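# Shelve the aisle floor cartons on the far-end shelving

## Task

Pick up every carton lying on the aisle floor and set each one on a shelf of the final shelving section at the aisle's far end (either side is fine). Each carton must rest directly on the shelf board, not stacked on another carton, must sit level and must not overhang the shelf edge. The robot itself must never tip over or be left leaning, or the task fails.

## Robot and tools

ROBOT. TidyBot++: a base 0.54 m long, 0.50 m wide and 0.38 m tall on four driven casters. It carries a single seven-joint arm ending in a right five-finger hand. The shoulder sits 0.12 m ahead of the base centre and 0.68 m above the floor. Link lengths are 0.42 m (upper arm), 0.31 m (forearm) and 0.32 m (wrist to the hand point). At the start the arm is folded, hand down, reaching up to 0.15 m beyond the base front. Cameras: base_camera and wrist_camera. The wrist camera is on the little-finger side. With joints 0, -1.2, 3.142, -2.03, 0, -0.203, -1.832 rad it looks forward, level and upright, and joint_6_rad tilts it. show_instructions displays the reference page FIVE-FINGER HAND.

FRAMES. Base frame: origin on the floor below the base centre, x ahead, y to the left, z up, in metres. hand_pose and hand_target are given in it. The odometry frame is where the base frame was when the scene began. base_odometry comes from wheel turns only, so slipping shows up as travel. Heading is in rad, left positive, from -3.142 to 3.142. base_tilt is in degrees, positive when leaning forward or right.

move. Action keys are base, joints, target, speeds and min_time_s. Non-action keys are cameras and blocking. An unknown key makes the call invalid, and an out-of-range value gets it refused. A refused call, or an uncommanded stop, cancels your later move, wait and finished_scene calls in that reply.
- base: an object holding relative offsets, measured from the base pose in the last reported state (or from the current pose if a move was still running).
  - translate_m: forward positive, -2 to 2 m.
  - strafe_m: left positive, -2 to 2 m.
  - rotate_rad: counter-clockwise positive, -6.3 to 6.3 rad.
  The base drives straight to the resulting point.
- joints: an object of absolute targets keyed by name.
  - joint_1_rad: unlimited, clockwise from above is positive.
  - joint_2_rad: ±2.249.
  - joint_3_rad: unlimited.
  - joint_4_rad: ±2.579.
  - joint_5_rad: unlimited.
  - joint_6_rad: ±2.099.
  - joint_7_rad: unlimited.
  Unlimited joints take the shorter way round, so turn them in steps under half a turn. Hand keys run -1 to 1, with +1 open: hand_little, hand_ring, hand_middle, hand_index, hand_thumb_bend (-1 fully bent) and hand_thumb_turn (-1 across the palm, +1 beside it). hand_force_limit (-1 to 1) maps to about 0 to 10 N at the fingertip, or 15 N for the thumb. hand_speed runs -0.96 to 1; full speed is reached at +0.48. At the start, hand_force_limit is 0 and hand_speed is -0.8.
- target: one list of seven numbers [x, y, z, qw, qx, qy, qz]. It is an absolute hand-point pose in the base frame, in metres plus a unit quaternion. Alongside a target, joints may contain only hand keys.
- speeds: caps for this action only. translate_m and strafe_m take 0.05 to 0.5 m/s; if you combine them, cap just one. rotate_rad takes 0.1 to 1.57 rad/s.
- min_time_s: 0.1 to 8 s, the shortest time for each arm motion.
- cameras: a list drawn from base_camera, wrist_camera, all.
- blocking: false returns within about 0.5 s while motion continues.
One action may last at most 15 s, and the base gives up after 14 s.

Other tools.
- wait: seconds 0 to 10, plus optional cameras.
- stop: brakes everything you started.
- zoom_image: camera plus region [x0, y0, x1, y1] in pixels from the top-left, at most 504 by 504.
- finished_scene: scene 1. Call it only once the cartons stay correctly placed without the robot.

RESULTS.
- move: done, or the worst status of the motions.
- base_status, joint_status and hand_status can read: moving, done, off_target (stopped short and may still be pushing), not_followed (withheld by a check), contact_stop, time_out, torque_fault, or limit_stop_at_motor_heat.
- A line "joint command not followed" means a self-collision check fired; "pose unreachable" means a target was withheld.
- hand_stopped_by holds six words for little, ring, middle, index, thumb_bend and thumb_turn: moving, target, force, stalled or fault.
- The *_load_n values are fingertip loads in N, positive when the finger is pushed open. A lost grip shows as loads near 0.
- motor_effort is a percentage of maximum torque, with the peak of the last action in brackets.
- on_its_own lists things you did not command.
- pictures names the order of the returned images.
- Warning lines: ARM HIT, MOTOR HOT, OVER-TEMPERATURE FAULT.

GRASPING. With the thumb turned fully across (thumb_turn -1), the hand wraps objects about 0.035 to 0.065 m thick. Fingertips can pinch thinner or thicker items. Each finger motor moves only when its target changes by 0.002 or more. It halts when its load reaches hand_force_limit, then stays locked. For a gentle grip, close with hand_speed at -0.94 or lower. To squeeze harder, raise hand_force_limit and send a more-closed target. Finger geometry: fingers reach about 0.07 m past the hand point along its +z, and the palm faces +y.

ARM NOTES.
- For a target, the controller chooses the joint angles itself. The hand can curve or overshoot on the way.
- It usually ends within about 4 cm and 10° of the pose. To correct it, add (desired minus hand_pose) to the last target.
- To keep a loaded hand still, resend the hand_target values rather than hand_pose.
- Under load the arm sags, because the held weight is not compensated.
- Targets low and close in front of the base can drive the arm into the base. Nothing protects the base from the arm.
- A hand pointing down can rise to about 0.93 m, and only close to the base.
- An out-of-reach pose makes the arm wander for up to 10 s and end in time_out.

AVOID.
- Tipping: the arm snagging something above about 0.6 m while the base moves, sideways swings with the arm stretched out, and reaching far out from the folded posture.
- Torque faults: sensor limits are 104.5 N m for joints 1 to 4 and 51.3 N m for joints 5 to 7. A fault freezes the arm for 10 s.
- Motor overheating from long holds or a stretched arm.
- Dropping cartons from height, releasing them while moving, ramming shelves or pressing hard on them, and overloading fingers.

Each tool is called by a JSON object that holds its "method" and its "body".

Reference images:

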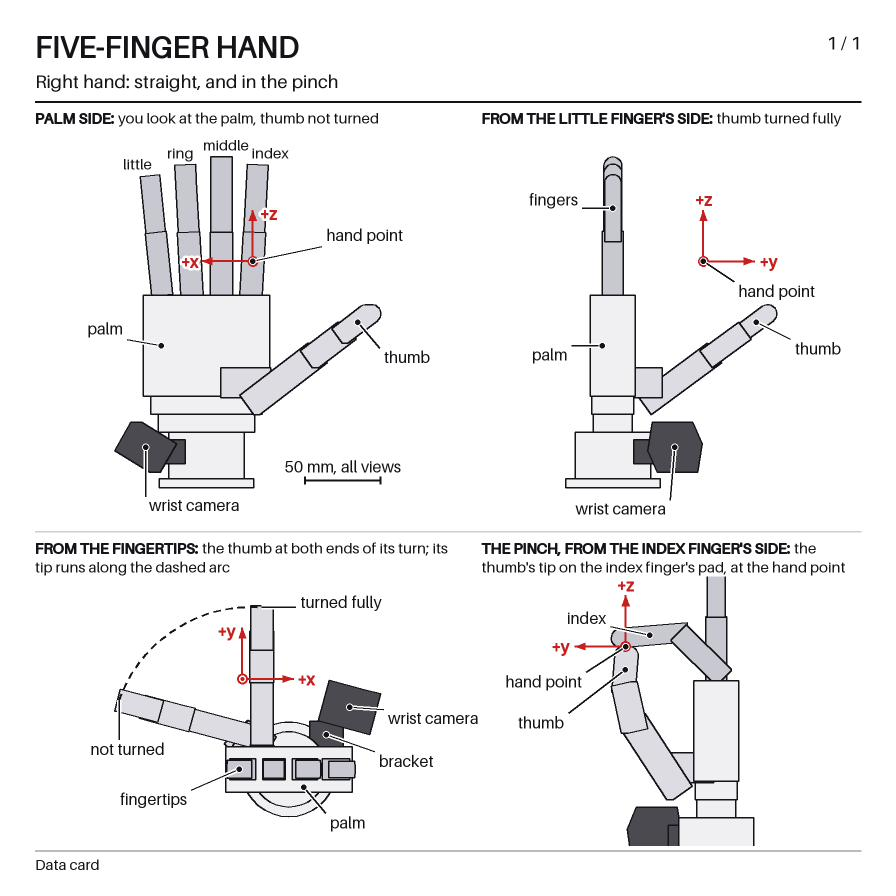

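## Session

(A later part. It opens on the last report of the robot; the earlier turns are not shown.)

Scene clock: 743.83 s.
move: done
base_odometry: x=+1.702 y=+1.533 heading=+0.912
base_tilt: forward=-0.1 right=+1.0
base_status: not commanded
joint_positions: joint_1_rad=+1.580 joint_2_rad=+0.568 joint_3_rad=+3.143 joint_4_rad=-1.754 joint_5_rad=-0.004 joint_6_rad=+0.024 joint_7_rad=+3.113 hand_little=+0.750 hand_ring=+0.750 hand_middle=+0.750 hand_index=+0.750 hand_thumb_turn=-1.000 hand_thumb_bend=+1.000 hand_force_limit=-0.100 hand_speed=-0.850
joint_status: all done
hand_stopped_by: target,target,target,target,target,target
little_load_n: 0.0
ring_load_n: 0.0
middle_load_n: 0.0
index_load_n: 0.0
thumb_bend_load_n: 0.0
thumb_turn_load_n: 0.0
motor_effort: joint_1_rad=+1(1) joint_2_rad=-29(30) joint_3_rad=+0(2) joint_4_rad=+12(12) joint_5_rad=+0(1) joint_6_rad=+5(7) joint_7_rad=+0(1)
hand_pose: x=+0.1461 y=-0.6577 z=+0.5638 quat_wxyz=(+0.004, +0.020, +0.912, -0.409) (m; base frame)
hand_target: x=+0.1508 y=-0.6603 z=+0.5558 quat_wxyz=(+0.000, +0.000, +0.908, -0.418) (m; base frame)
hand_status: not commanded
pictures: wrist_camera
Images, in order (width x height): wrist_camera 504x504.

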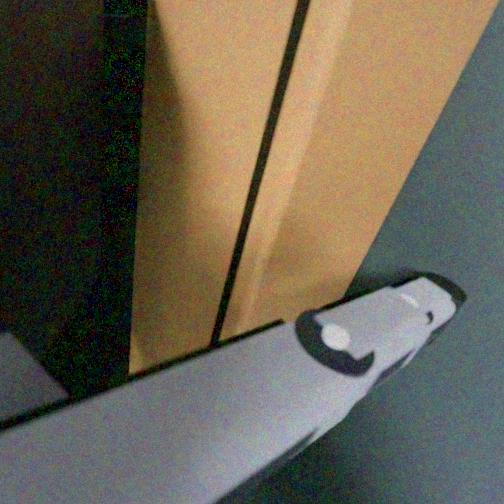

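{"method": "move", "body": {"joints": {"joint_1_rad": 1.571, "joint_2_rad": 0.528, "joint_3_rad": 3.142, "joint_4_rad": -1.732, "joint_5_rad": 0, "joint_6_rad": -0.019, "joint_7_rad": 3.142}, "min_time_s": 1.5, "cameras": ["wrist_camera"]}}

{"method": "move", "body": {"joints": {"joint_1_rad": 1.571, "joint_2_rad": 0.469, "joint_3_rad": 3.142, "joint_4_rad": -1.675, "joint_5_rad": 0, "joint_6_rad": -0.135, "joint_7_rad": 3.142}, "min_time_s": 1.5, "cameras": ["wrist_camera"]}}

{"method": "move", "body": {"joints": {"joint_1_rad": 1.571, "joint_2_rad": 0.42, "joint_3_rad": 3.142, "joint_4_rad": -1.606, "joint_5_rad": 0, "joint_6_rad": -0.253, "joint_7_rad": 3.142}, "min_time_s": 1.5, "cameras": ["wrist_camera"]}}

{"method": "move", "body": {"joints": {"joint_1_rad": 1.571, "joint_2_rad": 0.382, "joint_3_rad": 3.142, "joint_4_rad": -1.525, "joint_5_rad": 0, "joint_6_rad": -0.372, "joint_7_rad": 3.142}, "min_time_s": 1.5, "cameras": ["wrist_camera"]}}

Scene clock: 750.03 s.
move: done
base_odometry: x=+1.702 y=+1.533 heading=+0.912
base_tilt: forward=+0.0 right=+1.1
base_status: not commanded
joint_positions: joint_1_rad=+1.580 joint_2_rad=+0.562 joint_3_rad=+3.143 joint_4_rad=-1.754 joint_5_rad=-0.004 joint_6_rad=+0.021 joint_7_rad=+3.113 hand_little=+0.750 hand_ring=+0.750 hand_middle=+0.750 hand_index=+0.750 hand_thumb_turn=-1.000 hand_thumb_bend=+1.000 hand_force_limit=-0.100 hand_speed=-0.850
joint_status: all done
hand_stopped_by: target,target,target,target,target,target
little_load_n: 0.0
ring_load_n: 0.0
middle_load_n: 0.0
index_load_n: 0.0
thumb_bend_load_n: 0.0
thumb_turn_load_n: 0.0
motor_effort: joint_1_rad=+1(3) joint_2_rad=-29(31) joint_3_rad=-1(2) joint_4_rad=+12(13) joint_5_rad=+0(1) joint_6_rad=+6(7) joint_7_rad=+0(1)
hand_pose: x=+0.1461 y=-0.6579 z=+0.5672 quat_wxyz=(+0.004, +0.020, +0.911, -0.411) (m; base frame)
hand_target: x=+0.1508 y=-0.6601 z=+0.5901 quat_wxyz=(+0.000, +0.000, +0.908, -0.418) (m; base frame)
hand_status: not commanded
pictures: wrist_camera
Images, in order (width x height): wrist_camera 504x504.

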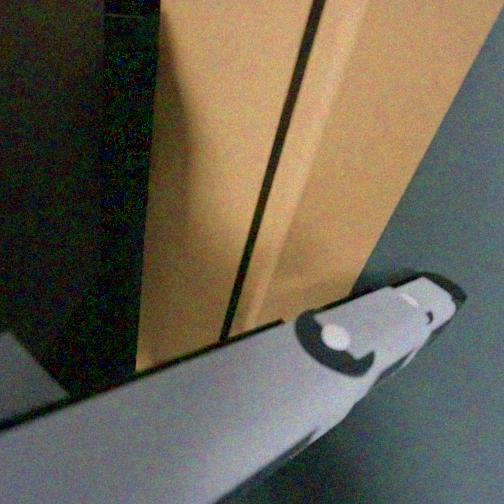

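Scene clock: 751.83 s.
move: done
base_odometry: x=+1.702 y=+1.533 heading=+0.912
base_tilt: forward=+0.0 right=+1.1
base_status: not commanded
joint_positions: joint_1_rad=+1.580 joint_2_rad=+0.502 joint_3_rad=+3.143 joint_4_rad=-1.700 joint_5_rad=-0.004 joint_6_rad=-0.086 joint_7_rad=+3.113 hand_little=+0.750 hand_ring=+0.750 hand_middle=+0.750 hand_index=+0.750 hand_thumb_turn=-1.000 hand_thumb_bend=+1.000 hand_force_limit=-0.100 hand_speed=-0.850
joint_status: all done
hand_stopped_by: target,target,target,target,target,target
little_load_n: 0.0
ring_load_n: 0.0
middle_load_n: 0.0
index_load_n: 0.0
thumb_bend_load_n: 0.0
thumb_turn_load_n: 0.0
motor_effort: joint_1_rad=+1(2) joint_2_rad=-28(30) joint_3_rad=-1(2) joint_4_rad=+13(14) joint_5_rad=+1(1) joint_6_rad=+5(7) joint_7_rad=+0(2)
hand_pose: x=+0.1463 y=-0.6603 z=+0.6089 quat_wxyz=(+0.005, +0.020, +0.910, -0.414) (m; base frame)
hand_target: x=+0.1508 y=-0.6598 z=+0.6314 quat_wxyz=(+0.000, +0.000, +0.908, -0.418) (m; base frame)
hand_status: not commanded
pictures: wrist_camera
Images, in order (width x height): wrist_camera 504x504.

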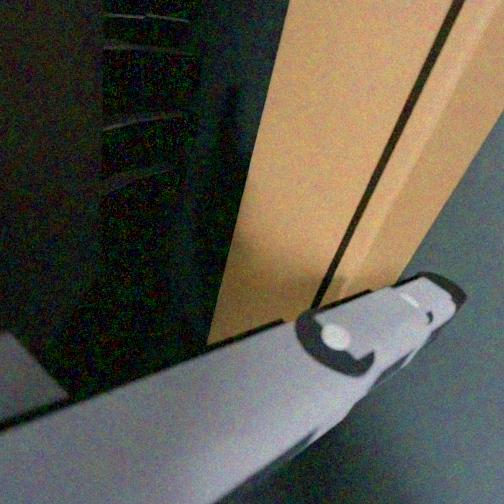

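Scene clock: 753.63 s.
move: done
base_odometry: x=+1.702 y=+1.533 heading=+0.912
base_tilt: forward=-0.1 right=+1.1
base_status: not commanded
joint_positions: joint_1_rad=+1.580 joint_2_rad=+0.453 joint_3_rad=+3.143 joint_4_rad=-1.632 joint_5_rad=-0.004 joint_6_rad=-0.204 joint_7_rad=+3.113 hand_little=+0.750 hand_ring=+0.750 hand_middle=+0.750 hand_index=+0.750 hand_thumb_turn=-1.000 hand_thumb_bend=+1.000 hand_force_limit=-0.100 hand_speed=-0.850
joint_status: all done
hand_stopped_by: target,target,target,target,target,target
little_load_n: 0.0
ring_load_n: 0.0
middle_load_n: 0.0
index_load_n: 0.0
thumb_bend_load_n: 0.0
thumb_turn_load_n: 0.0
motor_effort: joint_1_rad=+1(2) joint_2_rad=-28(29) joint_3_rad=+0(2) joint_4_rad=+14(14) joint_5_rad=+0(1) joint_6_rad=+5(7) joint_7_rad=+0(1)
hand_pose: x=+0.1464 y=-0.6618 z=+0.6495 quat_wxyz=(+0.005, +0.020, +0.910, -0.414) (m; base frame)
hand_target: x=+0.1508 y=-0.6594 z=+0.6726 quat_wxyz=(+0.000, +0.000, +0.908, -0.418) (m; base frame)
hand_status: not commanded
pictures: wrist_camera
Images, in order (width x height): wrist_camera 504x504.

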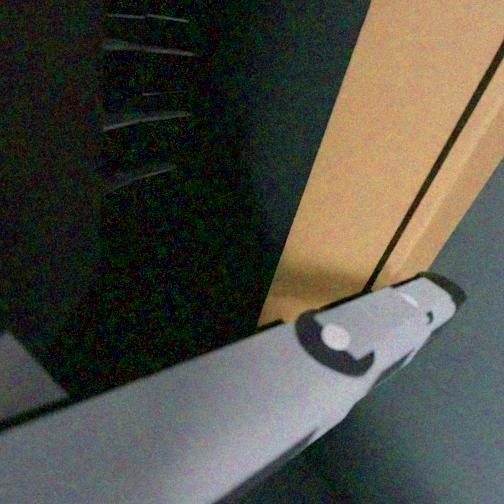

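Scene clock: 755.43 s.
move: done
base_odometry: x=+1.702 y=+1.533 heading=+0.912
base_tilt: forward=-0.1 right=+1.0
base_status: not commanded
joint_positions: joint_1_rad=+1.580 joint_2_rad=+0.414 joint_3_rad=+3.143 joint_4_rad=-1.551 joint_5_rad=-0.004 joint_6_rad=-0.323 joint_7_rad=+3.113 hand_little=+0.750 hand_ring=+0.750 hand_middle=+0.750 hand_index=+0.750 hand_thumb_turn=-1.000 hand_thumb_bend=+1.000 hand_force_limit=-0.100 hand_speed=-0.850
joint_status: all done
hand_stopped_by: target,target,target,target,target,target
little_load_n: 0.0
ring_load_n: 0.0
middle_load_n: 0.0
index_load_n: 0.0
thumb_bend_load_n: 0.0
thumb_turn_load_n: 0.0
motor_effort: joint_1_rad=+1(2) joint_2_rad=-28(29) joint_3_rad=-1(2) joint_4_rad=+14(15) joint_5_rad=+0(1) joint_6_rad=+6(7) joint_7_rad=+0(2)
hand_pose: x=+0.1466 y=-0.6636 z=+0.6897 quat_wxyz=(+0.005, +0.020, +0.910, -0.414) (m; base frame)
hand_target: x=+0.1508 y=-0.6591 z=+0.7133 quat_wxyz=(+0.000, +0.000, +0.908, -0.418) (m; base frame)
hand_status: not commanded
pictures: wrist_camera
Images, in order (width x height): wrist_camera 504x504.

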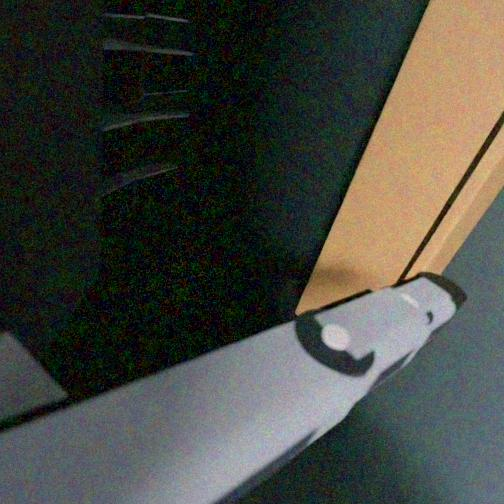

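{"method": "move", "body": {"joints": {"joint_1_rad": 1.571, "joint_2_rad": -0.096, "joint_3_rad": 3.142, "joint_4_rad": -2.025, "joint_5_rad": 0, "joint_6_rad": -0.351, "joint_7_rad": 3.142}, "min_time_s": 2.5, "cameras": ["wrist_camera"]}}

Scene clock: 762.70 s.
move: done
base_odometry: x=+1.702 y=+1.533 heading=+0.912
base_tilt: forward=+0.0 right=+1.0
base_status: not commanded
joint_positions: joint_1_rad=+1.580 joint_2_rad=-0.078 joint_3_rad=+3.143 joint_4_rad=-2.009 joint_5_rad=-0.004 joint_6_rad=-0.324 joint_7_rad=+3.113 hand_little=+0.750 hand_ring=+0.750 hand_middle=+0.750 hand_index=+0.750 hand_thumb_turn=-1.000 hand_thumb_bend=+1.000 hand_force_limit=-0.100 hand_speed=-0.850
joint_status: all done
hand_stopped_by: target,target,target,target,target,target
little_load_n: 0.0
ring_load_n: 0.0
middle_load_n: 0.0
index_load_n: 0.0
thumb_bend_load_n: 0.0
thumb_turn_load_n: 0.0
motor_effort: joint_1_rad=+0(2) joint_2_rad=-13(30) joint_3_rad=+0(2) joint_4_rad=+15(16) joint_5_rad=+0(1) joint_6_rad=+5(8) joint_7_rad=+0(2)
hand_pose: x=+0.1485 y=-0.4738 z=+0.7409 quat_wxyz=(+0.006, +0.020, +0.903, -0.429) (m; base frame)
hand_target: x=+0.1509 y=-0.4593 z=+0.7350 quat_wxyz=(+0.000, +0.000, +0.909, -0.418) (m; base frame)
hand_status: not commanded
pictures: wrist_camera
Images, in order (width x height): wrist_camera 504x504.

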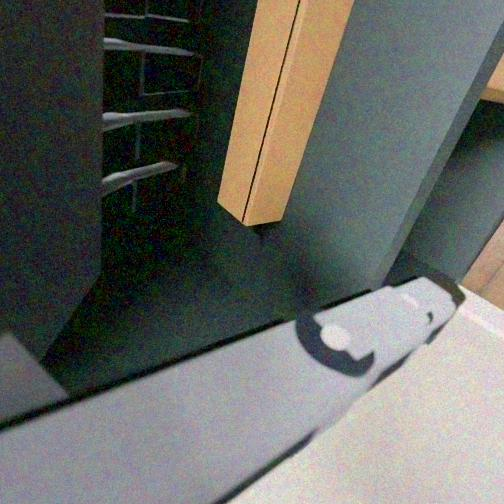

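{"method": "move", "body": {"joints": {"joint_1_rad": 1.571, "joint_2_rad": -0.5, "joint_3_rad": 3.142, "joint_4_rad": -2.2, "joint_5_rad": 0, "joint_6_rad": -0.92, "joint_7_rad": 3.142}, "min_time_s": 2.0, "cameras": ["wrist_camera"]}}

{"method": "move", "body": {"joints": {"joint_1_rad": 0, "joint_2_rad": -1.2, "joint_3_rad": 3.142, "joint_4_rad": -2.03, "joint_5_rad": 0, "joint_6_rad": -0.203, "joint_7_rad": -1.832, "hand_thumb_turn": 1.0, "hand_little": 1, "hand_ring": 1, "hand_middle": 1, "hand_index": 1, "hand_speed": 0}, "min_time_s": 3.0, "cameras": ["all"]}}

Scene clock: 785.40 s.
move: done
base_odometry: x=+1.702 y=+1.533 heading=+0.912
base_tilt: forward=-0.1 right=+1.0
base_status: not commanded
joint_positions: joint_1_rad=+1.580 joint_2_rad=-0.491 joint_3_rad=+3.143 joint_4_rad=-2.183 joint_5_rad=-0.004 joint_6_rad=-0.871 joint_7_rad=+3.113 hand_little=+0.750 hand_ring=+0.750 hand_middle=+0.750 hand_index=+0.750 hand_thumb_turn=-1.000 hand_thumb_bend=+1.000 hand_force_limit=-0.100 hand_speed=-0.850
joint_status: all done
hand_stopped_by: target,target,target,target,target,target
little_load_n: 0.0
ring_load_n: 0.0
middle_load_n: 0.0
index_load_n: 0.0
thumb_bend_load_n: 0.0
thumb_turn_load_n: 0.0
motor_effort: joint_1_rad=+1(2) joint_2_rad=-1(16) joint_3_rad=+0(2) joint_4_rad=+15(16) joint_5_rad=+0(1) joint_6_rad=+4(7) joint_7_rad=+0(2)
hand_pose: x=+0.1516 y=-0.2406 z=+0.7129 quat_wxyz=(+0.005, +0.020, +0.958, -0.285) (m; base frame)
hand_target: x=+0.1510 y=-0.2183 z=+0.7013 quat_wxyz=(+0.000, +0.000, +0.966, -0.258) (m; base frame)
hand_status: not commanded
pictures: wrist_camera
Images, in order (width x height): wrist_camera 504x504.

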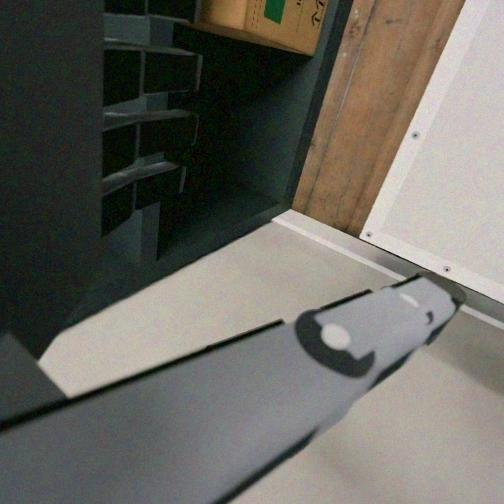

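Scene clock: 789.00 s.
move: done
base_odometry: x=+1.702 y=+1.533 heading=+0.912
base_tilt: forward=-0.1 right=+1.0
base_status: not commanded
joint_positions: joint_1_rad=+0.015 joint_2_rad=-1.186 joint_3_rad=+3.143 joint_4_rad=-2.054 joint_5_rad=-0.004 joint_6_rad=-0.266 joint_7_rad=+4.412 hand_little=+1.000 hand_ring=+1.000 hand_middle=+1.000 hand_index=+1.000 hand_thumb_turn=+1.000 hand_thumb_bend=+1.000 hand_force_limit=-0.100 hand_speed=+0.000
joint_status: all done
hand_stopped_by: target,target,target,target,target,target
little_load_n: -0.5
ring_load_n: 0.0
middle_load_n: 0.0
index_load_n: 0.0
thumb_bend_load_n: 0.5
thumb_turn_load_n: 0.0
motor_effort: joint_1_rad=+1(3) joint_2_rad=+15(16) joint_3_rad=+1(2) joint_4_rad=+13(16) joint_5_rad=+1(1) joint_6_rad=+6(9) joint_7_rad=+1(2)
hand_pose: x=+0.2802 y=-0.0493 z=+1.1360 quat_wxyz=(+0.122, -0.530, +0.086, -0.834) (m; base frame)
hand_target: x=+0.2586 y=-0.0490 z=+1.1725 quat_wxyz=(+0.113, -0.490, +0.065, -0.862) (m; base frame)
hand_status: not commanded
pictures: base_camera, wrist_camera
Images, in order (width x height): base_camera 644x364, wrist_camera 504x504.

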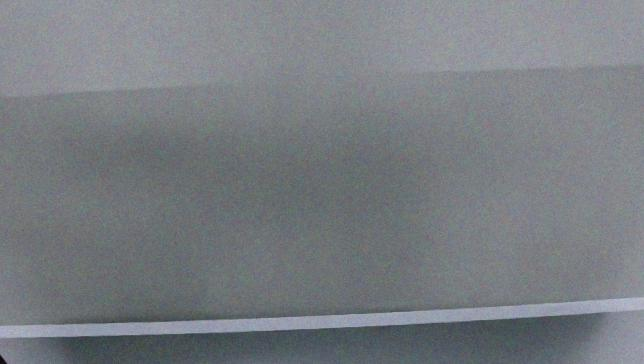

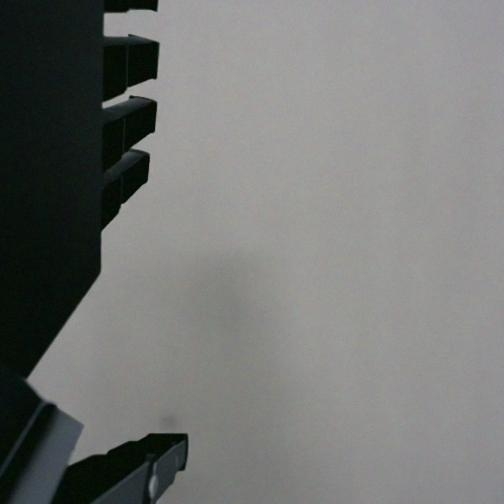

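{"method": "move", "body": {"base": {"translate_m": -0.16, "strafe_m": -0.118}, "speeds": {"translate_m": 0.2}, "cameras": ["all"]}}

{"method": "move", "body": {"base": {"rotate_rad": 1.5}, "speeds": {"rotate_rad": 0.6}, "cameras": ["all"]}}

Scene clock: 801.30 s.
move: done
base_odometry: x=+1.697 y=+1.334 heading=+0.913
base_tilt: forward=-0.1 right=+1.0
base_status: done
joint_positions: joint_1_rad=+0.012 joint_2_rad=-1.190 joint_3_rad=+3.143 joint_4_rad=-2.052 joint_5_rad=-0.004 joint_6_rad=-0.263 joint_7_rad=+4.413 hand_little=+1.000 hand_ring=+1.000 hand_middle=+1.000 hand_index=+1.000 hand_thumb_turn=+1.000 hand_thumb_bend=+1.000 hand_force_limit=-0.100 hand_speed=+0.000
joint_status: not commanded
hand_stopped_by: target,target,target,target,target,target
little_load_n: 0.0
ring_load_n: 0.0
middle_load_n: 0.0
index_load_n: 0.0
thumb_bend_load_n: 0.0
thumb_turn_load_n: 0.0
motor_effort: joint_1_rad=+1(2) joint_2_rad=+15(16) joint_3_rad=+1(2) joint_4_rad=+13(14) joint_5_rad=+1(1) joint_6_rad=+8(8) joint_7_rad=+1(2)
hand_pose: x=+0.2776 y=-0.0489 z=+1.1386 quat_wxyz=(+0.123, -0.527, +0.084, -0.837) (m; base frame)
hand_target: x=+0.2586 y=-0.0490 z=+1.1725 quat_wxyz=(+0.113, -0.490, +0.065, -0.862) (m; base frame)
hand_status: not commanded
pictures: base_camera, wrist_camera
Images, in order (width x height): base_camera 644x364, wrist_camera 504x504.

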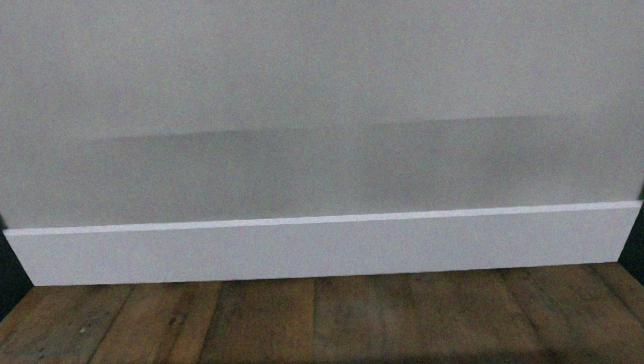

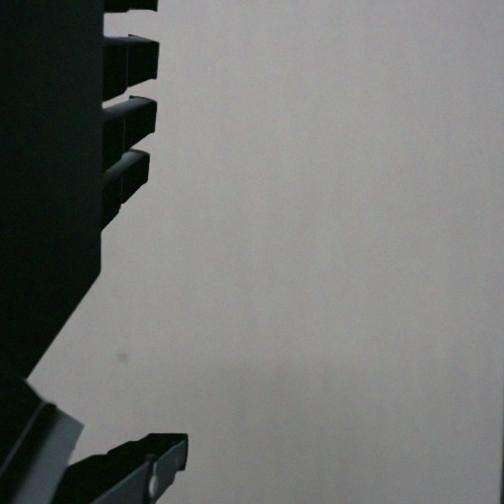

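Scene clock: 804.47 s.
move: done
base_odometry: x=+1.697 y=+1.334 heading=+2.412
base_tilt: forward=-0.1 right=+1.0
base_status: done
joint_positions: joint_1_rad=+0.012 joint_2_rad=-1.190 joint_3_rad=+3.143 joint_4_rad=-2.052 joint_5_rad=-0.004 joint_6_rad=-0.263 joint_7_rad=+4.413 hand_little=+1.000 hand_ring=+1.000 hand_middle=+1.000 hand_index=+1.000 hand_thumb_turn=+1.000 hand_thumb_bend=+1.000 hand_force_limit=-0.100 hand_speed=+0.000
joint_status: not commanded
hand_stopped_by: target,target,target,target,target,target
little_load_n: 0.0
ring_load_n: 0.0
middle_load_n: 0.0
index_load_n: 0.0
thumb_bend_load_n: 0.0
thumb_turn_load_n: 0.0
motor_effort: joint_1_rad=+1(1) joint_2_rad=+15(15) joint_3_rad=+1(1) joint_4_rad=+13(13) joint_5_rad=+1(1) joint_6_rad=+7(8) joint_7_rad=+1(1)
hand_pose: x=+0.2776 y=-0.0488 z=+1.1387 quat_wxyz=(+0.124, -0.527, +0.084, -0.837) (m; base frame)
hand_target: x=+0.2586 y=-0.0490 z=+1.1725 quat_wxyz=(+0.113, -0.490, +0.065, -0.862) (m; base frame)
hand_status: not commanded
pictures: base_camera, wrist_camera
Images, in order (width x height): base_camera 644x364, wrist_camera 504x504.

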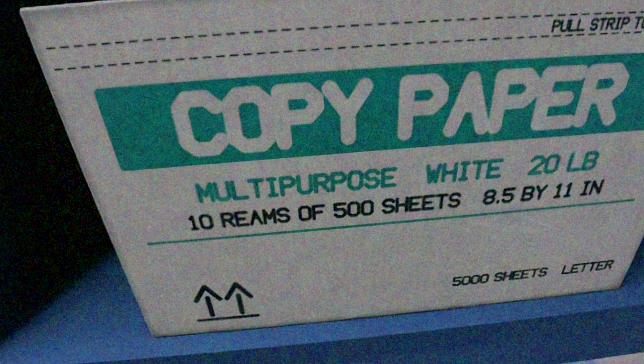

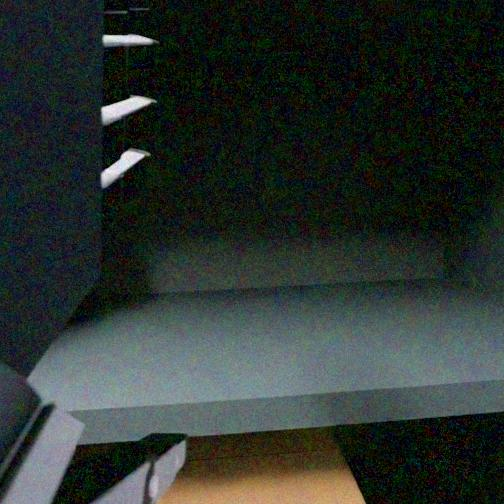

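{"method": "move", "body": {"base": {"rotate_rad": 1.635}, "speeds": {"rotate_rad": 0.6}, "cameras": ["all"]}}

Scene clock: 811.30 s.
move: done
base_odometry: x=+1.697 y=+1.334 heading=-2.237
base_tilt: forward=-0.1 right=+1.0
base_status: done
joint_positions: joint_1_rad=+0.011 joint_2_rad=-1.190 joint_3_rad=+3.143 joint_4_rad=-2.052 joint_5_rad=-0.004 joint_6_rad=-0.263 joint_7_rad=+4.413 hand_little=+1.000 hand_ring=+1.000 hand_middle=+1.000 hand_index=+1.000 hand_thumb_turn=+1.000 hand_thumb_bend=+1.000 hand_force_limit=-0.100 hand_speed=+0.000
joint_status: not commanded
hand_stopped_by: target,target,target,target,target,target
little_load_n: 0.0
ring_load_n: 0.0
middle_load_n: 0.0
index_load_n: 0.0
thumb_bend_load_n: 0.0
thumb_turn_load_n: 0.0
motor_effort: joint_1_rad=+1(2) joint_2_rad=+15(15) joint_3_rad=+0(1) joint_4_rad=+13(13) joint_5_rad=+1(1) joint_6_rad=+8(8) joint_7_rad=+1(2)
hand_pose: x=+0.2776 y=-0.0488 z=+1.1387 quat_wxyz=(+0.124, -0.527, +0.084, -0.837) (m; base frame)
hand_target: x=+0.2586 y=-0.0490 z=+1.1725 quat_wxyz=(+0.113, -0.490, +0.065, -0.862) (m; base frame)
hand_status: not commanded
pictures: base_camera, wrist_camera
Images, in order (width x height): base_camera 644x364, wrist_camera 504x504.

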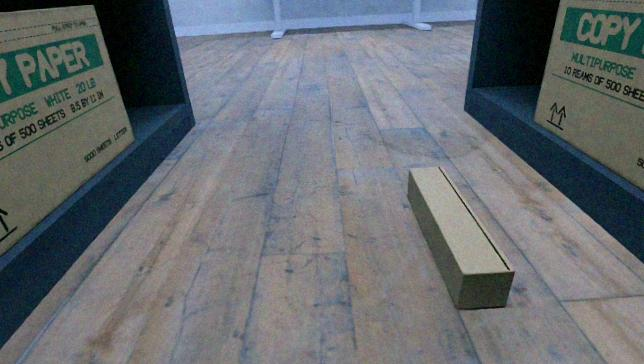

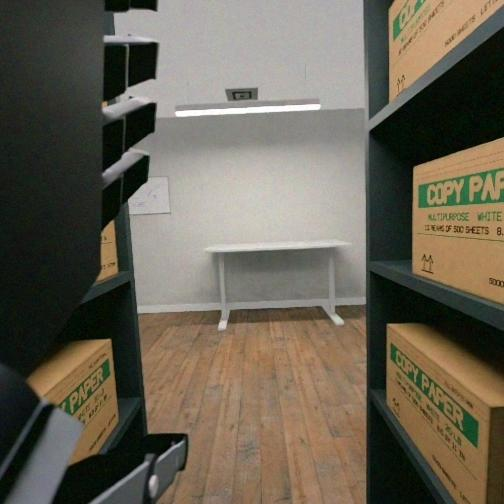

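{"method": "zoom_image", "body": {"camera": "base_camera", "region": [0, 0, 322, 364]}}

{"method": "zoom_image", "body": {"camera": "base_camera", "region": [322, 0, 644, 364]}}

Scaled by 1.385.

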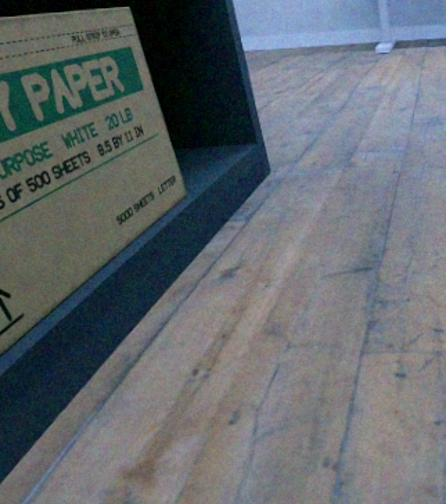

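Scaled by 1.385.

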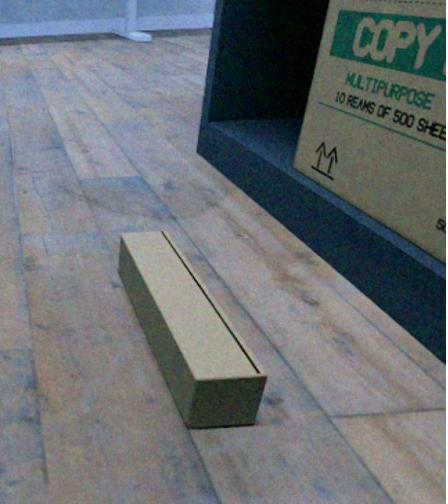

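{"method": "move", "body": {"base": {"rotate_rad": 0.03}, "speeds": {"rotate_rad": 0.3}}}

{"method": "move", "body": {"base": {"translate_m": 0.09, "strafe_m": -0.1}, "speeds": {"translate_m": 0.2}, "cameras": ["base_camera"]}}

Scene clock: 847.40 s.
move: done
base_odometry: x=+1.697 y=+1.334 heading=-2.207
base_tilt: forward=-0.1 right=+1.0
base_status: done
joint_positions: joint_1_rad=+0.010 joint_2_rad=-1.190 joint_3_rad=+3.143 joint_4_rad=-2.052 joint_5_rad=-0.004 joint_6_rad=-0.263 joint_7_rad=+4.413 hand_little=+1.000 hand_ring=+1.000 hand_middle=+1.000 hand_index=+1.000 hand_thumb_turn=+1.000 hand_thumb_bend=+1.000 hand_force_limit=-0.100 hand_speed=+0.000
joint_status: not commanded
hand_stopped_by: target,target,target,target,target,target
little_load_n: 0.0
ring_load_n: 0.0
middle_load_n: 0.0
index_load_n: 0.0
thumb_bend_load_n: 0.0
thumb_turn_load_n: 0.0
motor_effort: joint_1_rad=+1(2) joint_2_rad=+15(15) joint_3_rad=+0(1) joint_4_rad=+13(13) joint_5_rad=+1(1) joint_6_rad=+7(8) joint_7_rad=+1(1)
hand_pose: x=+0.2777 y=-0.0486 z=+1.1387 quat_wxyz=(+0.124, -0.527, +0.083, -0.837) (m; base frame)
hand_target: x=+0.2586 y=-0.0490 z=+1.1725 quat_wxyz=(+0.113, -0.490, +0.065, -0.862) (m; base frame)
hand_status: not commanded
pictures: none

Scene clock: 848.83 s.
move: done
base_odometry: x=+1.563 y=+1.321 heading=-2.207
base_tilt: forward=-0.1 right=+1.0
base_status: done
joint_positions: joint_1_rad=+0.008 joint_2_rad=-1.191 joint_3_rad=+3.143 joint_4_rad=-2.052 joint_5_rad=-0.004 joint_6_rad=-0.263 joint_7_rad=+4.413 hand_little=+1.000 hand_ring=+1.000 hand_middle=+1.000 hand_index=+1.000 hand_thumb_turn=+1.000 hand_thumb_bend=+1.000 hand_force_limit=-0.100 hand_speed=+0.000
joint_status: not commanded
hand_stopped_by: target,target,target,target,target,target
little_load_n: 0.0
ring_load_n: 0.0
middle_load_n: 0.0
index_load_n: 0.0
thumb_bend_load_n: 0.0
thumb_turn_load_n: 0.0
motor_effort: joint_1_rad=+0(2) joint_2_rad=+15(16) joint_3_rad=+0(2) joint_4_rad=+13(14) joint_5_rad=+0(1) joint_6_rad=+7(8) joint_7_rad=+1(2)
hand_pose: x=+0.2772 y=-0.0483 z=+1.1393 quat_wxyz=(+0.125, -0.526, +0.083, -0.837) (m; base frame)
hand_target: x=+0.2586 y=-0.0490 z=+1.1725 quat_wxyz=(+0.113, -0.490, +0.065, -0.862) (m; base frame)
hand_status: not commanded
pictures: base_camera
Images, in order (width x height): base_camera 644x364.

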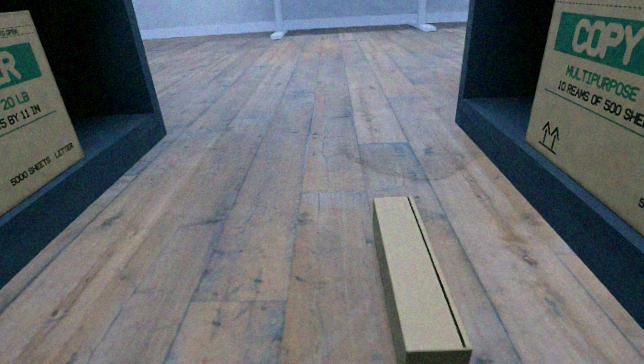

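{"method": "zoom_image", "body": {"camera": "base_camera", "region": [0, 100, 200, 364]}}

{"method": "zoom_image", "body": {"camera": "base_camera", "region": [444, 100, 644, 364]}}

Scaled by 1.909.

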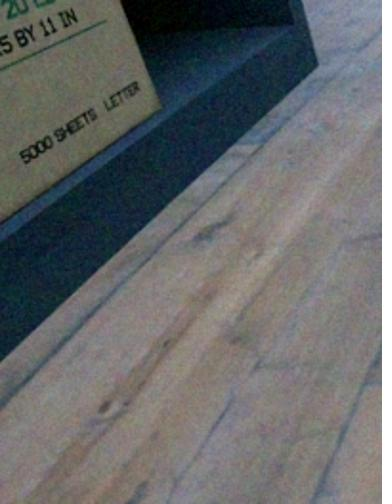

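Scaled by 1.909.

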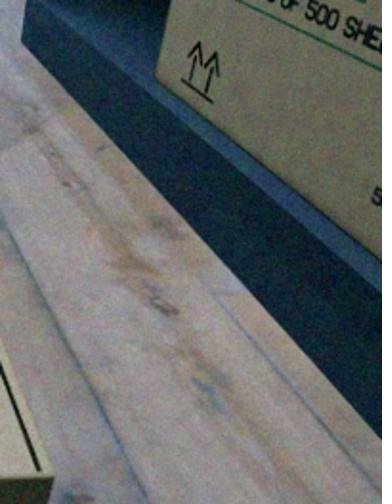

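{"method": "move", "body": {"joints": {"joint_1_rad": 0, "joint_2_rad": -0.3, "joint_3_rad": 3.142, "joint_4_rad": -2.1, "joint_5_rad": 0, "joint_6_rad": -0.5, "joint_7_rad": 3.142, "hand_thumb_turn": -1.0, "hand_little": 0.75, "hand_ring": 0.75, "hand_middle": 0.75, "hand_index": 0.75, "hand_speed": 0}, "min_time_s": 3.0, "cameras": ["wrist_camera"]}}

{"method": "move", "body": {"target": [0.52, -0.09, 0.52, -0.0038, 0.0082, 0.9063, -0.4226], "min_time_s": 4, "cameras": ["all"]}}

Scene clock: 870.23 s.
move: done
base_odometry: x=+1.563 y=+1.321 heading=-2.207
base_tilt: forward=+0.0 right=+1.0
base_status: not commanded
joint_positions: joint_1_rad=+0.008 joint_2_rad=-0.306 joint_3_rad=+3.143 joint_4_rad=-2.084 joint_5_rad=-0.004 joint_6_rad=-0.451 joint_7_rad=+3.182 hand_little=+0.750 hand_ring=+0.750 hand_middle=+0.750 hand_index=+0.750 hand_thumb_turn=-1.000 hand_thumb_bend=+1.000 hand_force_limit=-0.100 hand_speed=+0.000
joint_status: all done
hand_stopped_by: target,target,target,target,target,target
little_load_n: 0.0
ring_load_n: -0.5
middle_load_n: 0.0
index_load_n: 0.0
thumb_bend_load_n: 0.0
thumb_turn_load_n: 0.0
motor_effort: joint_1_rad=+0(2) joint_2_rad=-7(16) joint_3_rad=+0(2) joint_4_rad=+15(17) joint_5_rad=+0(1) joint_6_rad=+5(9) joint_7_rad=+0(1)
hand_pose: x=+0.5175 y=+0.0269 z=+0.7731 quat_wxyz=(+0.305, -0.644, +0.626, -0.318) (m; base frame)
hand_target: x=+0.5009 y=+0.0320 z=+0.7529 quat_wxyz=(+0.289, -0.645, +0.645, -0.289) (m; base frame)
hand_status: not commanded
pictures: wrist_camera
Images, in order (width x height): wrist_camera 504x504.

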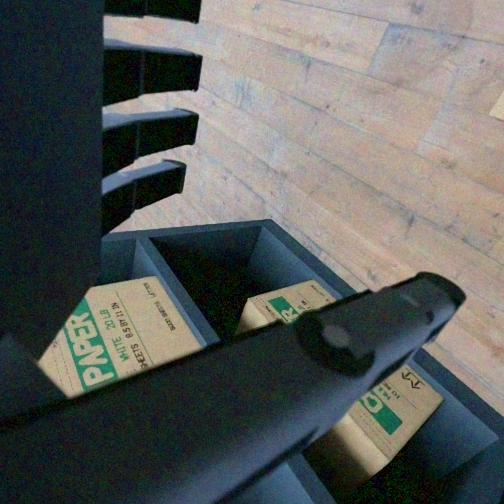

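Scene clock: 874.53 s.
move: done
base_odometry: x=+1.563 y=+1.321 heading=-2.207
base_tilt: forward=+0.0 right=+1.0
base_status: not commanded
joint_positions: joint_1_rad=+2.050 joint_2_rad=-1.116 joint_3_rad=+1.510 joint_4_rad=-2.008 joint_5_rad=-0.325 joint_6_rad=-0.745 joint_7_rad=+2.009 hand_little=+0.750 hand_ring=+0.750 hand_middle=+0.750 hand_index=+0.750 hand_thumb_turn=-1.000 hand_thumb_bend=+1.000 hand_force_limit=-0.100 hand_speed=+0.000
joint_status: not commanded
hand_stopped_by: target,target,target,target,target,target
little_load_n: 0.0
ring_load_n: 0.0
middle_load_n: 0.0
index_load_n: 0.0
thumb_bend_load_n: 0.0
thumb_turn_load_n: 0.0
motor_effort: joint_1_rad=+1(2) joint_2_rad=+20(21) joint_3_rad=+12(13) joint_4_rad=+5(16) joint_5_rad=+4(4) joint_6_rad=+2(7) joint_7_rad=+0(1)
hand_pose: x=+0.5184 y=-0.1019 z=+0.5363 quat_wxyz=(-0.003, -0.024, +0.896, -0.443) (m; base frame)
hand_target: x=+0.5200 y=-0.0900 z=+0.5200 quat_wxyz=(-0.004, +0.008, +0.906, -0.423) (m; base frame)
hand_status: done (0.020 m and 4.5 deg from the pose sent, 0.279 m and 91.9 deg at the start)
pictures: base_camera, wrist_camera
Images, in order (width x height): base_camera 644x364, wrist_camera 504x504.

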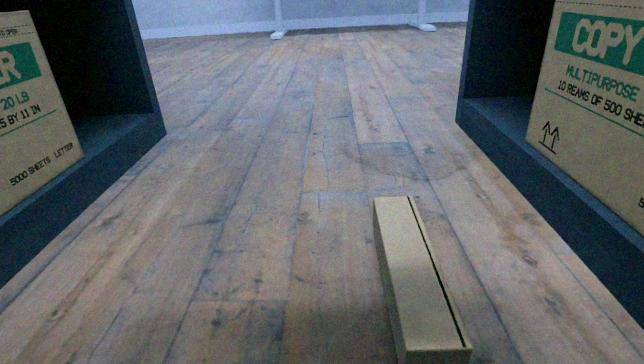

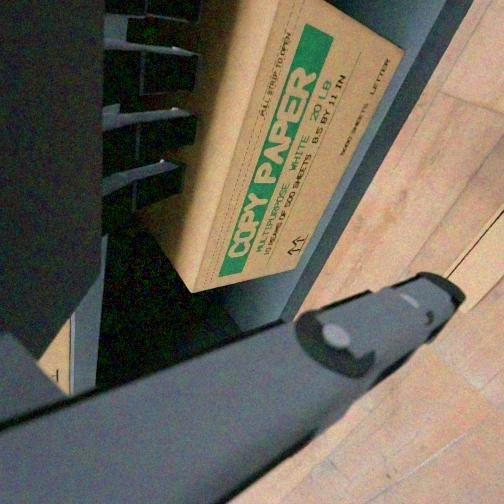

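{"method": "move", "body": {"target": [0.612, -0.10, 0.3, -0.0038, 0.0082, 0.9063, -0.4226], "min_time_s": 2.5, "cameras": ["wrist_camera"]}}

{"method": "move", "body": {"target": [0.612, -0.10, 0.2, -0.0038, 0.0082, 0.9063, -0.4226], "min_time_s": 2, "cameras": ["all"]}}

Scene clock: 882.20 s.
move: done
base_odometry: x=+1.563 y=+1.321 heading=-2.207
base_tilt: forward=+0.0 right=+1.0
base_status: not commanded
joint_positions: joint_1_rad=+2.259 joint_2_rad=-1.632 joint_3_rad=+1.306 joint_4_rad=-1.675 joint_5_rad=-0.771 joint_6_rad=-0.747 joint_7_rad=+1.949 hand_little=+0.750 hand_ring=+0.750 hand_middle=+0.750 hand_index=+0.750 hand_thumb_turn=-1.000 hand_thumb_bend=+1.000 hand_force_limit=-0.100 hand_speed=+0.000
joint_status: not commanded
hand_stopped_by: target,target,target,target,target,target
little_load_n: 0.0
ring_load_n: 0.0
middle_load_n: 0.0
index_load_n: 0.0
thumb_bend_load_n: 0.0
thumb_turn_load_n: 0.0
motor_effort: joint_1_rad=+1(2) joint_2_rad=+27(28) joint_3_rad=+15(15) joint_4_rad=-2(5) joint_5_rad=+4(5) joint_6_rad=+2(4) joint_7_rad=-1(1)
hand_pose: x=+0.6200 y=-0.1074 z=+0.3219 quat_wxyz=(+0.002, -0.030, +0.894, -0.448) (m; base frame)
hand_target: x=+0.6120 y=-0.1000 z=+0.3000 quat_wxyz=(-0.004, +0.008, +0.906, -0.423) (m; base frame)
hand_status: done (0.024 m and 5.4 deg from the pose sent, 0.254 m and 4.5 deg at the start)
pictures: wrist_camera
Images, in order (width x height): wrist_camera 504x504.

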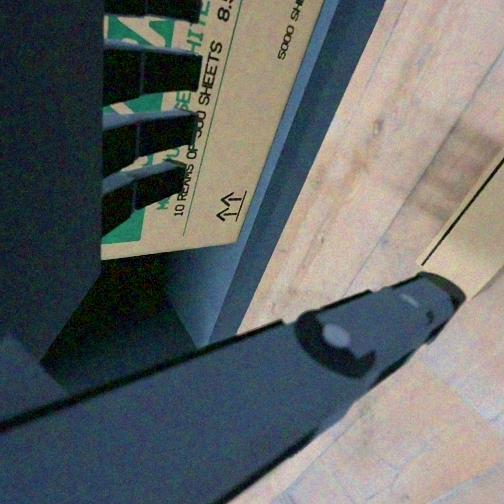

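Scene clock: 884.50 s.
move: done
base_odometry: x=+1.563 y=+1.321 heading=-2.207
base_tilt: forward=+0.0 right=+1.0
base_status: not commanded
joint_positions: joint_1_rad=+2.265 joint_2_rad=-1.838 joint_3_rad=+1.270 joint_4_rad=-1.542 joint_5_rad=-0.900 joint_6_rad=-0.758 joint_7_rad=+1.849 hand_little=+0.750 hand_ring=+0.750 hand_middle=+0.750 hand_index=+0.750 hand_thumb_turn=-1.000 hand_thumb_bend=+1.000 hand_force_limit=-0.100 hand_speed=+0.000
joint_status: not commanded
hand_stopped_by: target,target,target,target,target,target
little_load_n: 0.0
ring_load_n: 0.0
middle_load_n: 0.0
index_load_n: 0.0
thumb_bend_load_n: 0.0
thumb_turn_load_n: 0.0
motor_effort: joint_1_rad=+1(1) joint_2_rad=+27(27) joint_3_rad=+14(15) joint_4_rad=-5(5) joint_5_rad=+4(5) joint_6_rad=+2(3) joint_7_rad=+0(1)
hand_pose: x=+0.6277 y=-0.1035 z=+0.2249 quat_wxyz=(+0.009, -0.033, +0.894, -0.447) (m; base frame)
hand_target: x=+0.6120 y=-0.1000 z=+0.2000 quat_wxyz=(-0.004, +0.008, +0.906, -0.423) (m; base frame)
hand_status: done (0.030 m and 5.8 deg from the pose sent, 0.122 m and 5.4 deg at the start)
pictures: base_camera, wrist_camera
Images, in order (width x height): base_camera 644x364, wrist_camera 504x504.

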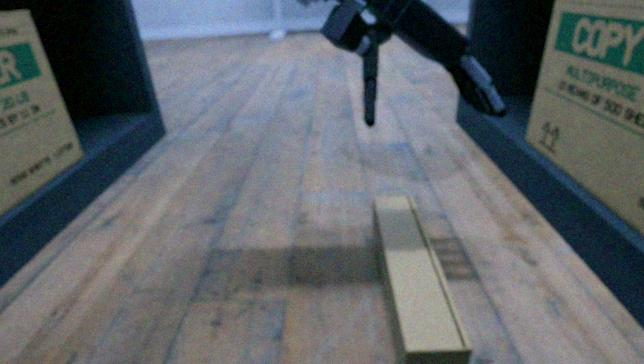

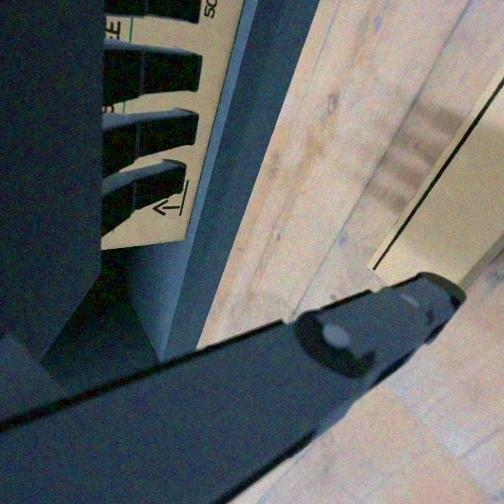

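{"method": "move", "body": {"target": [0.598, -0.10, 0.11, -0.0038, 0.0082, 0.9063, -0.4226], "min_time_s": 2, "cameras": ["all"]}}

Scene clock: 892.30 s.
move: done
base_odometry: x=+1.563 y=+1.321 heading=-2.207
base_tilt: forward=+0.0 right=+1.0
base_status: not commanded
joint_positions: joint_1_rad=+2.265 joint_2_rad=-2.023 joint_3_rad=+1.251 joint_4_rad=-1.404 joint_5_rad=-0.989 joint_6_rad=-0.775 joint_7_rad=+1.723 hand_little=+0.750 hand_ring=+0.750 hand_middle=+0.750 hand_index=+0.750 hand_thumb_turn=-1.000 hand_thumb_bend=+1.000 hand_force_limit=-0.100 hand_speed=+0.000
joint_status: not commanded
hand_stopped_by: target,target,target,target,target,target
little_load_n: 0.0
ring_load_n: 0.0
middle_load_n: 0.0
index_load_n: 0.0
thumb_bend_load_n: 0.0
thumb_turn_load_n: 0.0
motor_effort: joint_1_rad=+1(1) joint_2_rad=+25(27) joint_3_rad=+12(14) joint_4_rad=-7(7) joint_5_rad=+5(5) joint_6_rad=+1(3) joint_7_rad=+0(1)
hand_pose: x=+0.6179 y=-0.1061 z=+0.1344 quat_wxyz=(+0.011, -0.031, +0.895, -0.446) (m; base frame)
hand_target: x=+0.5980 y=-0.1000 z=+0.1100 quat_wxyz=(-0.004, +0.008, +0.906, -0.423) (m; base frame)
hand_status: done (0.032 m and 5.6 deg from the pose sent, 0.119 m and 5.8 deg at the start)
pictures: base_camera, wrist_camera
Images, in order (width x height): base_camera 644x364, wrist_camera 504x504.

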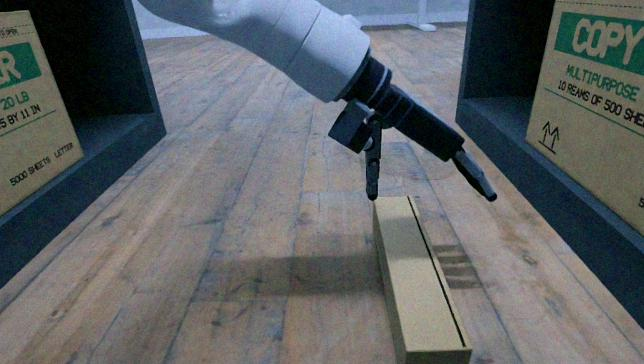

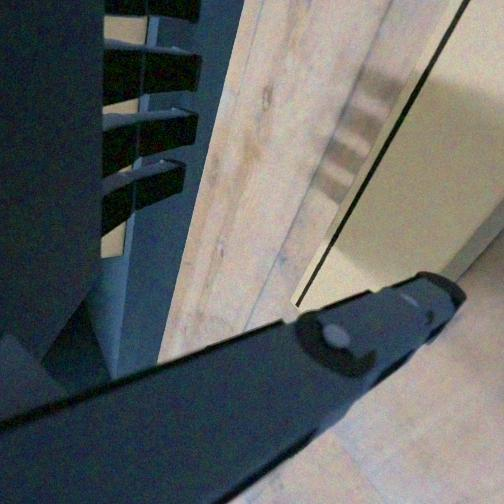

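{"method": "move", "body": {"target": [0.592, -0.097, 0.045, -0.0038, 0.0082, 0.9063, -0.4226], "min_time_s": 2, "cameras": ["all"]}}

Scene clock: 897.93 s.
move: done
base_odometry: x=+1.563 y=+1.321 heading=-2.207
base_tilt: forward=+0.0 right=+1.0
base_status: not commanded
joint_positions: joint_1_rad=+2.265 joint_2_rad=-2.153 joint_3_rad=+1.251 joint_4_rad=-1.245 joint_5_rad=-1.019 joint_6_rad=-0.814 joint_7_rad=+1.585 hand_little=+0.750 hand_ring=+0.750 hand_middle=+0.750 hand_index=+0.750 hand_thumb_turn=-1.000 hand_thumb_bend=+1.000 hand_force_limit=-0.100 hand_speed=+0.000
joint_status: not commanded
hand_stopped_by: target,target,target,target,target,target
little_load_n: 0.0
ring_load_n: 0.0
middle_load_n: -0.5
index_load_n: 0.0
thumb_bend_load_n: 0.0
thumb_turn_load_n: 0.0
motor_effort: joint_1_rad=+1(1) joint_2_rad=+25(26) joint_3_rad=+10(13) joint_4_rad=-8(8) joint_5_rad=+5(5) joint_6_rad=-1(2) joint_7_rad=+0(1)
hand_pose: x=+0.6084 y=-0.0944 z=+0.0604 quat_wxyz=(+0.009, -0.035, +0.898, -0.438) (m; base frame)
hand_target: x=+0.5920 y=-0.0970 z=+0.0450 quat_wxyz=(-0.004, +0.008, +0.906, -0.423) (m; base frame)
hand_status: done (0.023 m and 5.5 deg from the pose sent, 0.094 m and 5.6 deg at the start)
pictures: base_camera, wrist_camera
Images, in order (width x height): base_camera 644x364, wrist_camera 504x504.

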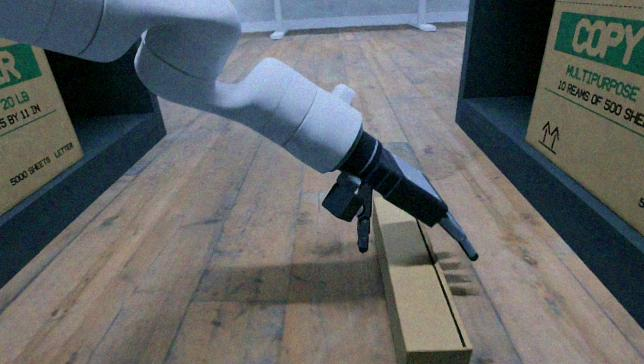

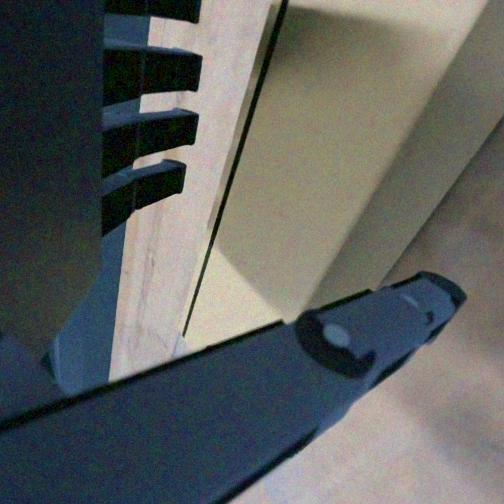

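{"method": "move", "body": {"target": [0.594, -0.104, 0.026, -0.0038, 0.0082, 0.9063, -0.4226], "min_time_s": 1.5, "cameras": ["all"]}}

Scene clock: 902.93 s.
move: done
base_odometry: x=+1.563 y=+1.321 heading=-2.207
base_tilt: forward=+0.0 right=+1.0
base_status: not commanded
joint_positions: joint_1_rad=+2.293 joint_2_rad=-2.189 joint_3_rad=+1.251 joint_4_rad=-1.185 joint_5_rad=-1.021 joint_6_rad=-0.817 joint_7_rad=+1.547 hand_little=+0.750 hand_ring=+0.750 hand_middle=+0.750 hand_index=+0.750 hand_thumb_turn=-1.000 hand_thumb_bend=+1.000 hand_force_limit=-0.100 hand_speed=+0.000
joint_status: not commanded
hand_stopped_by: target,target,target,target,target,target
little_load_n: 0.0
ring_load_n: 0.0
middle_load_n: 0.0
index_load_n: 0.0
thumb_bend_load_n: 0.0
thumb_turn_load_n: 0.0
motor_effort: joint_1_rad=+1(1) joint_2_rad=+24(25) joint_3_rad=+11(12) joint_4_rad=-8(8) joint_5_rad=+5(5) joint_6_rad=+0(1) joint_7_rad=+1(1)
hand_pose: x=+0.6048 y=-0.0993 z=+0.0360 quat_wxyz=(+0.005, -0.032, +0.901, -0.433) (m; base frame)
hand_target: x=+0.5940 y=-0.1040 z=+0.0260 quat_wxyz=(-0.004, +0.008, +0.906, -0.423) (m; base frame)
hand_status: done (0.015 m and 4.9 deg from the pose sent, 0.039 m and 5.5 deg at the start)
pictures: base_camera, wrist_camera
Images, in order (width x height): base_camera 644x364, wrist_camera 504x504.

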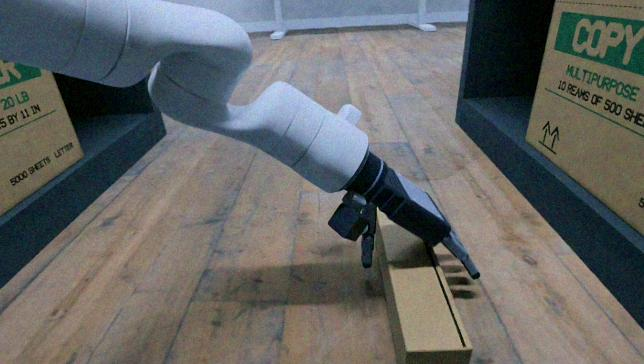

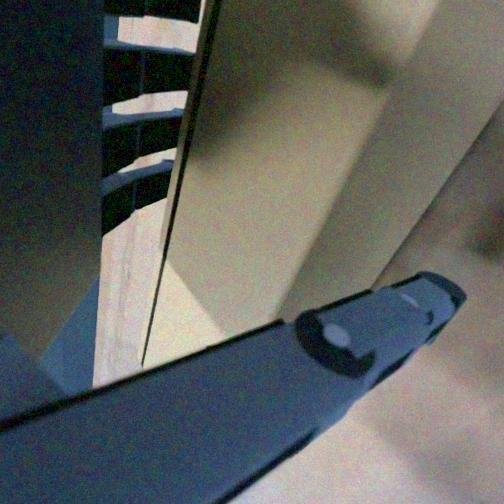

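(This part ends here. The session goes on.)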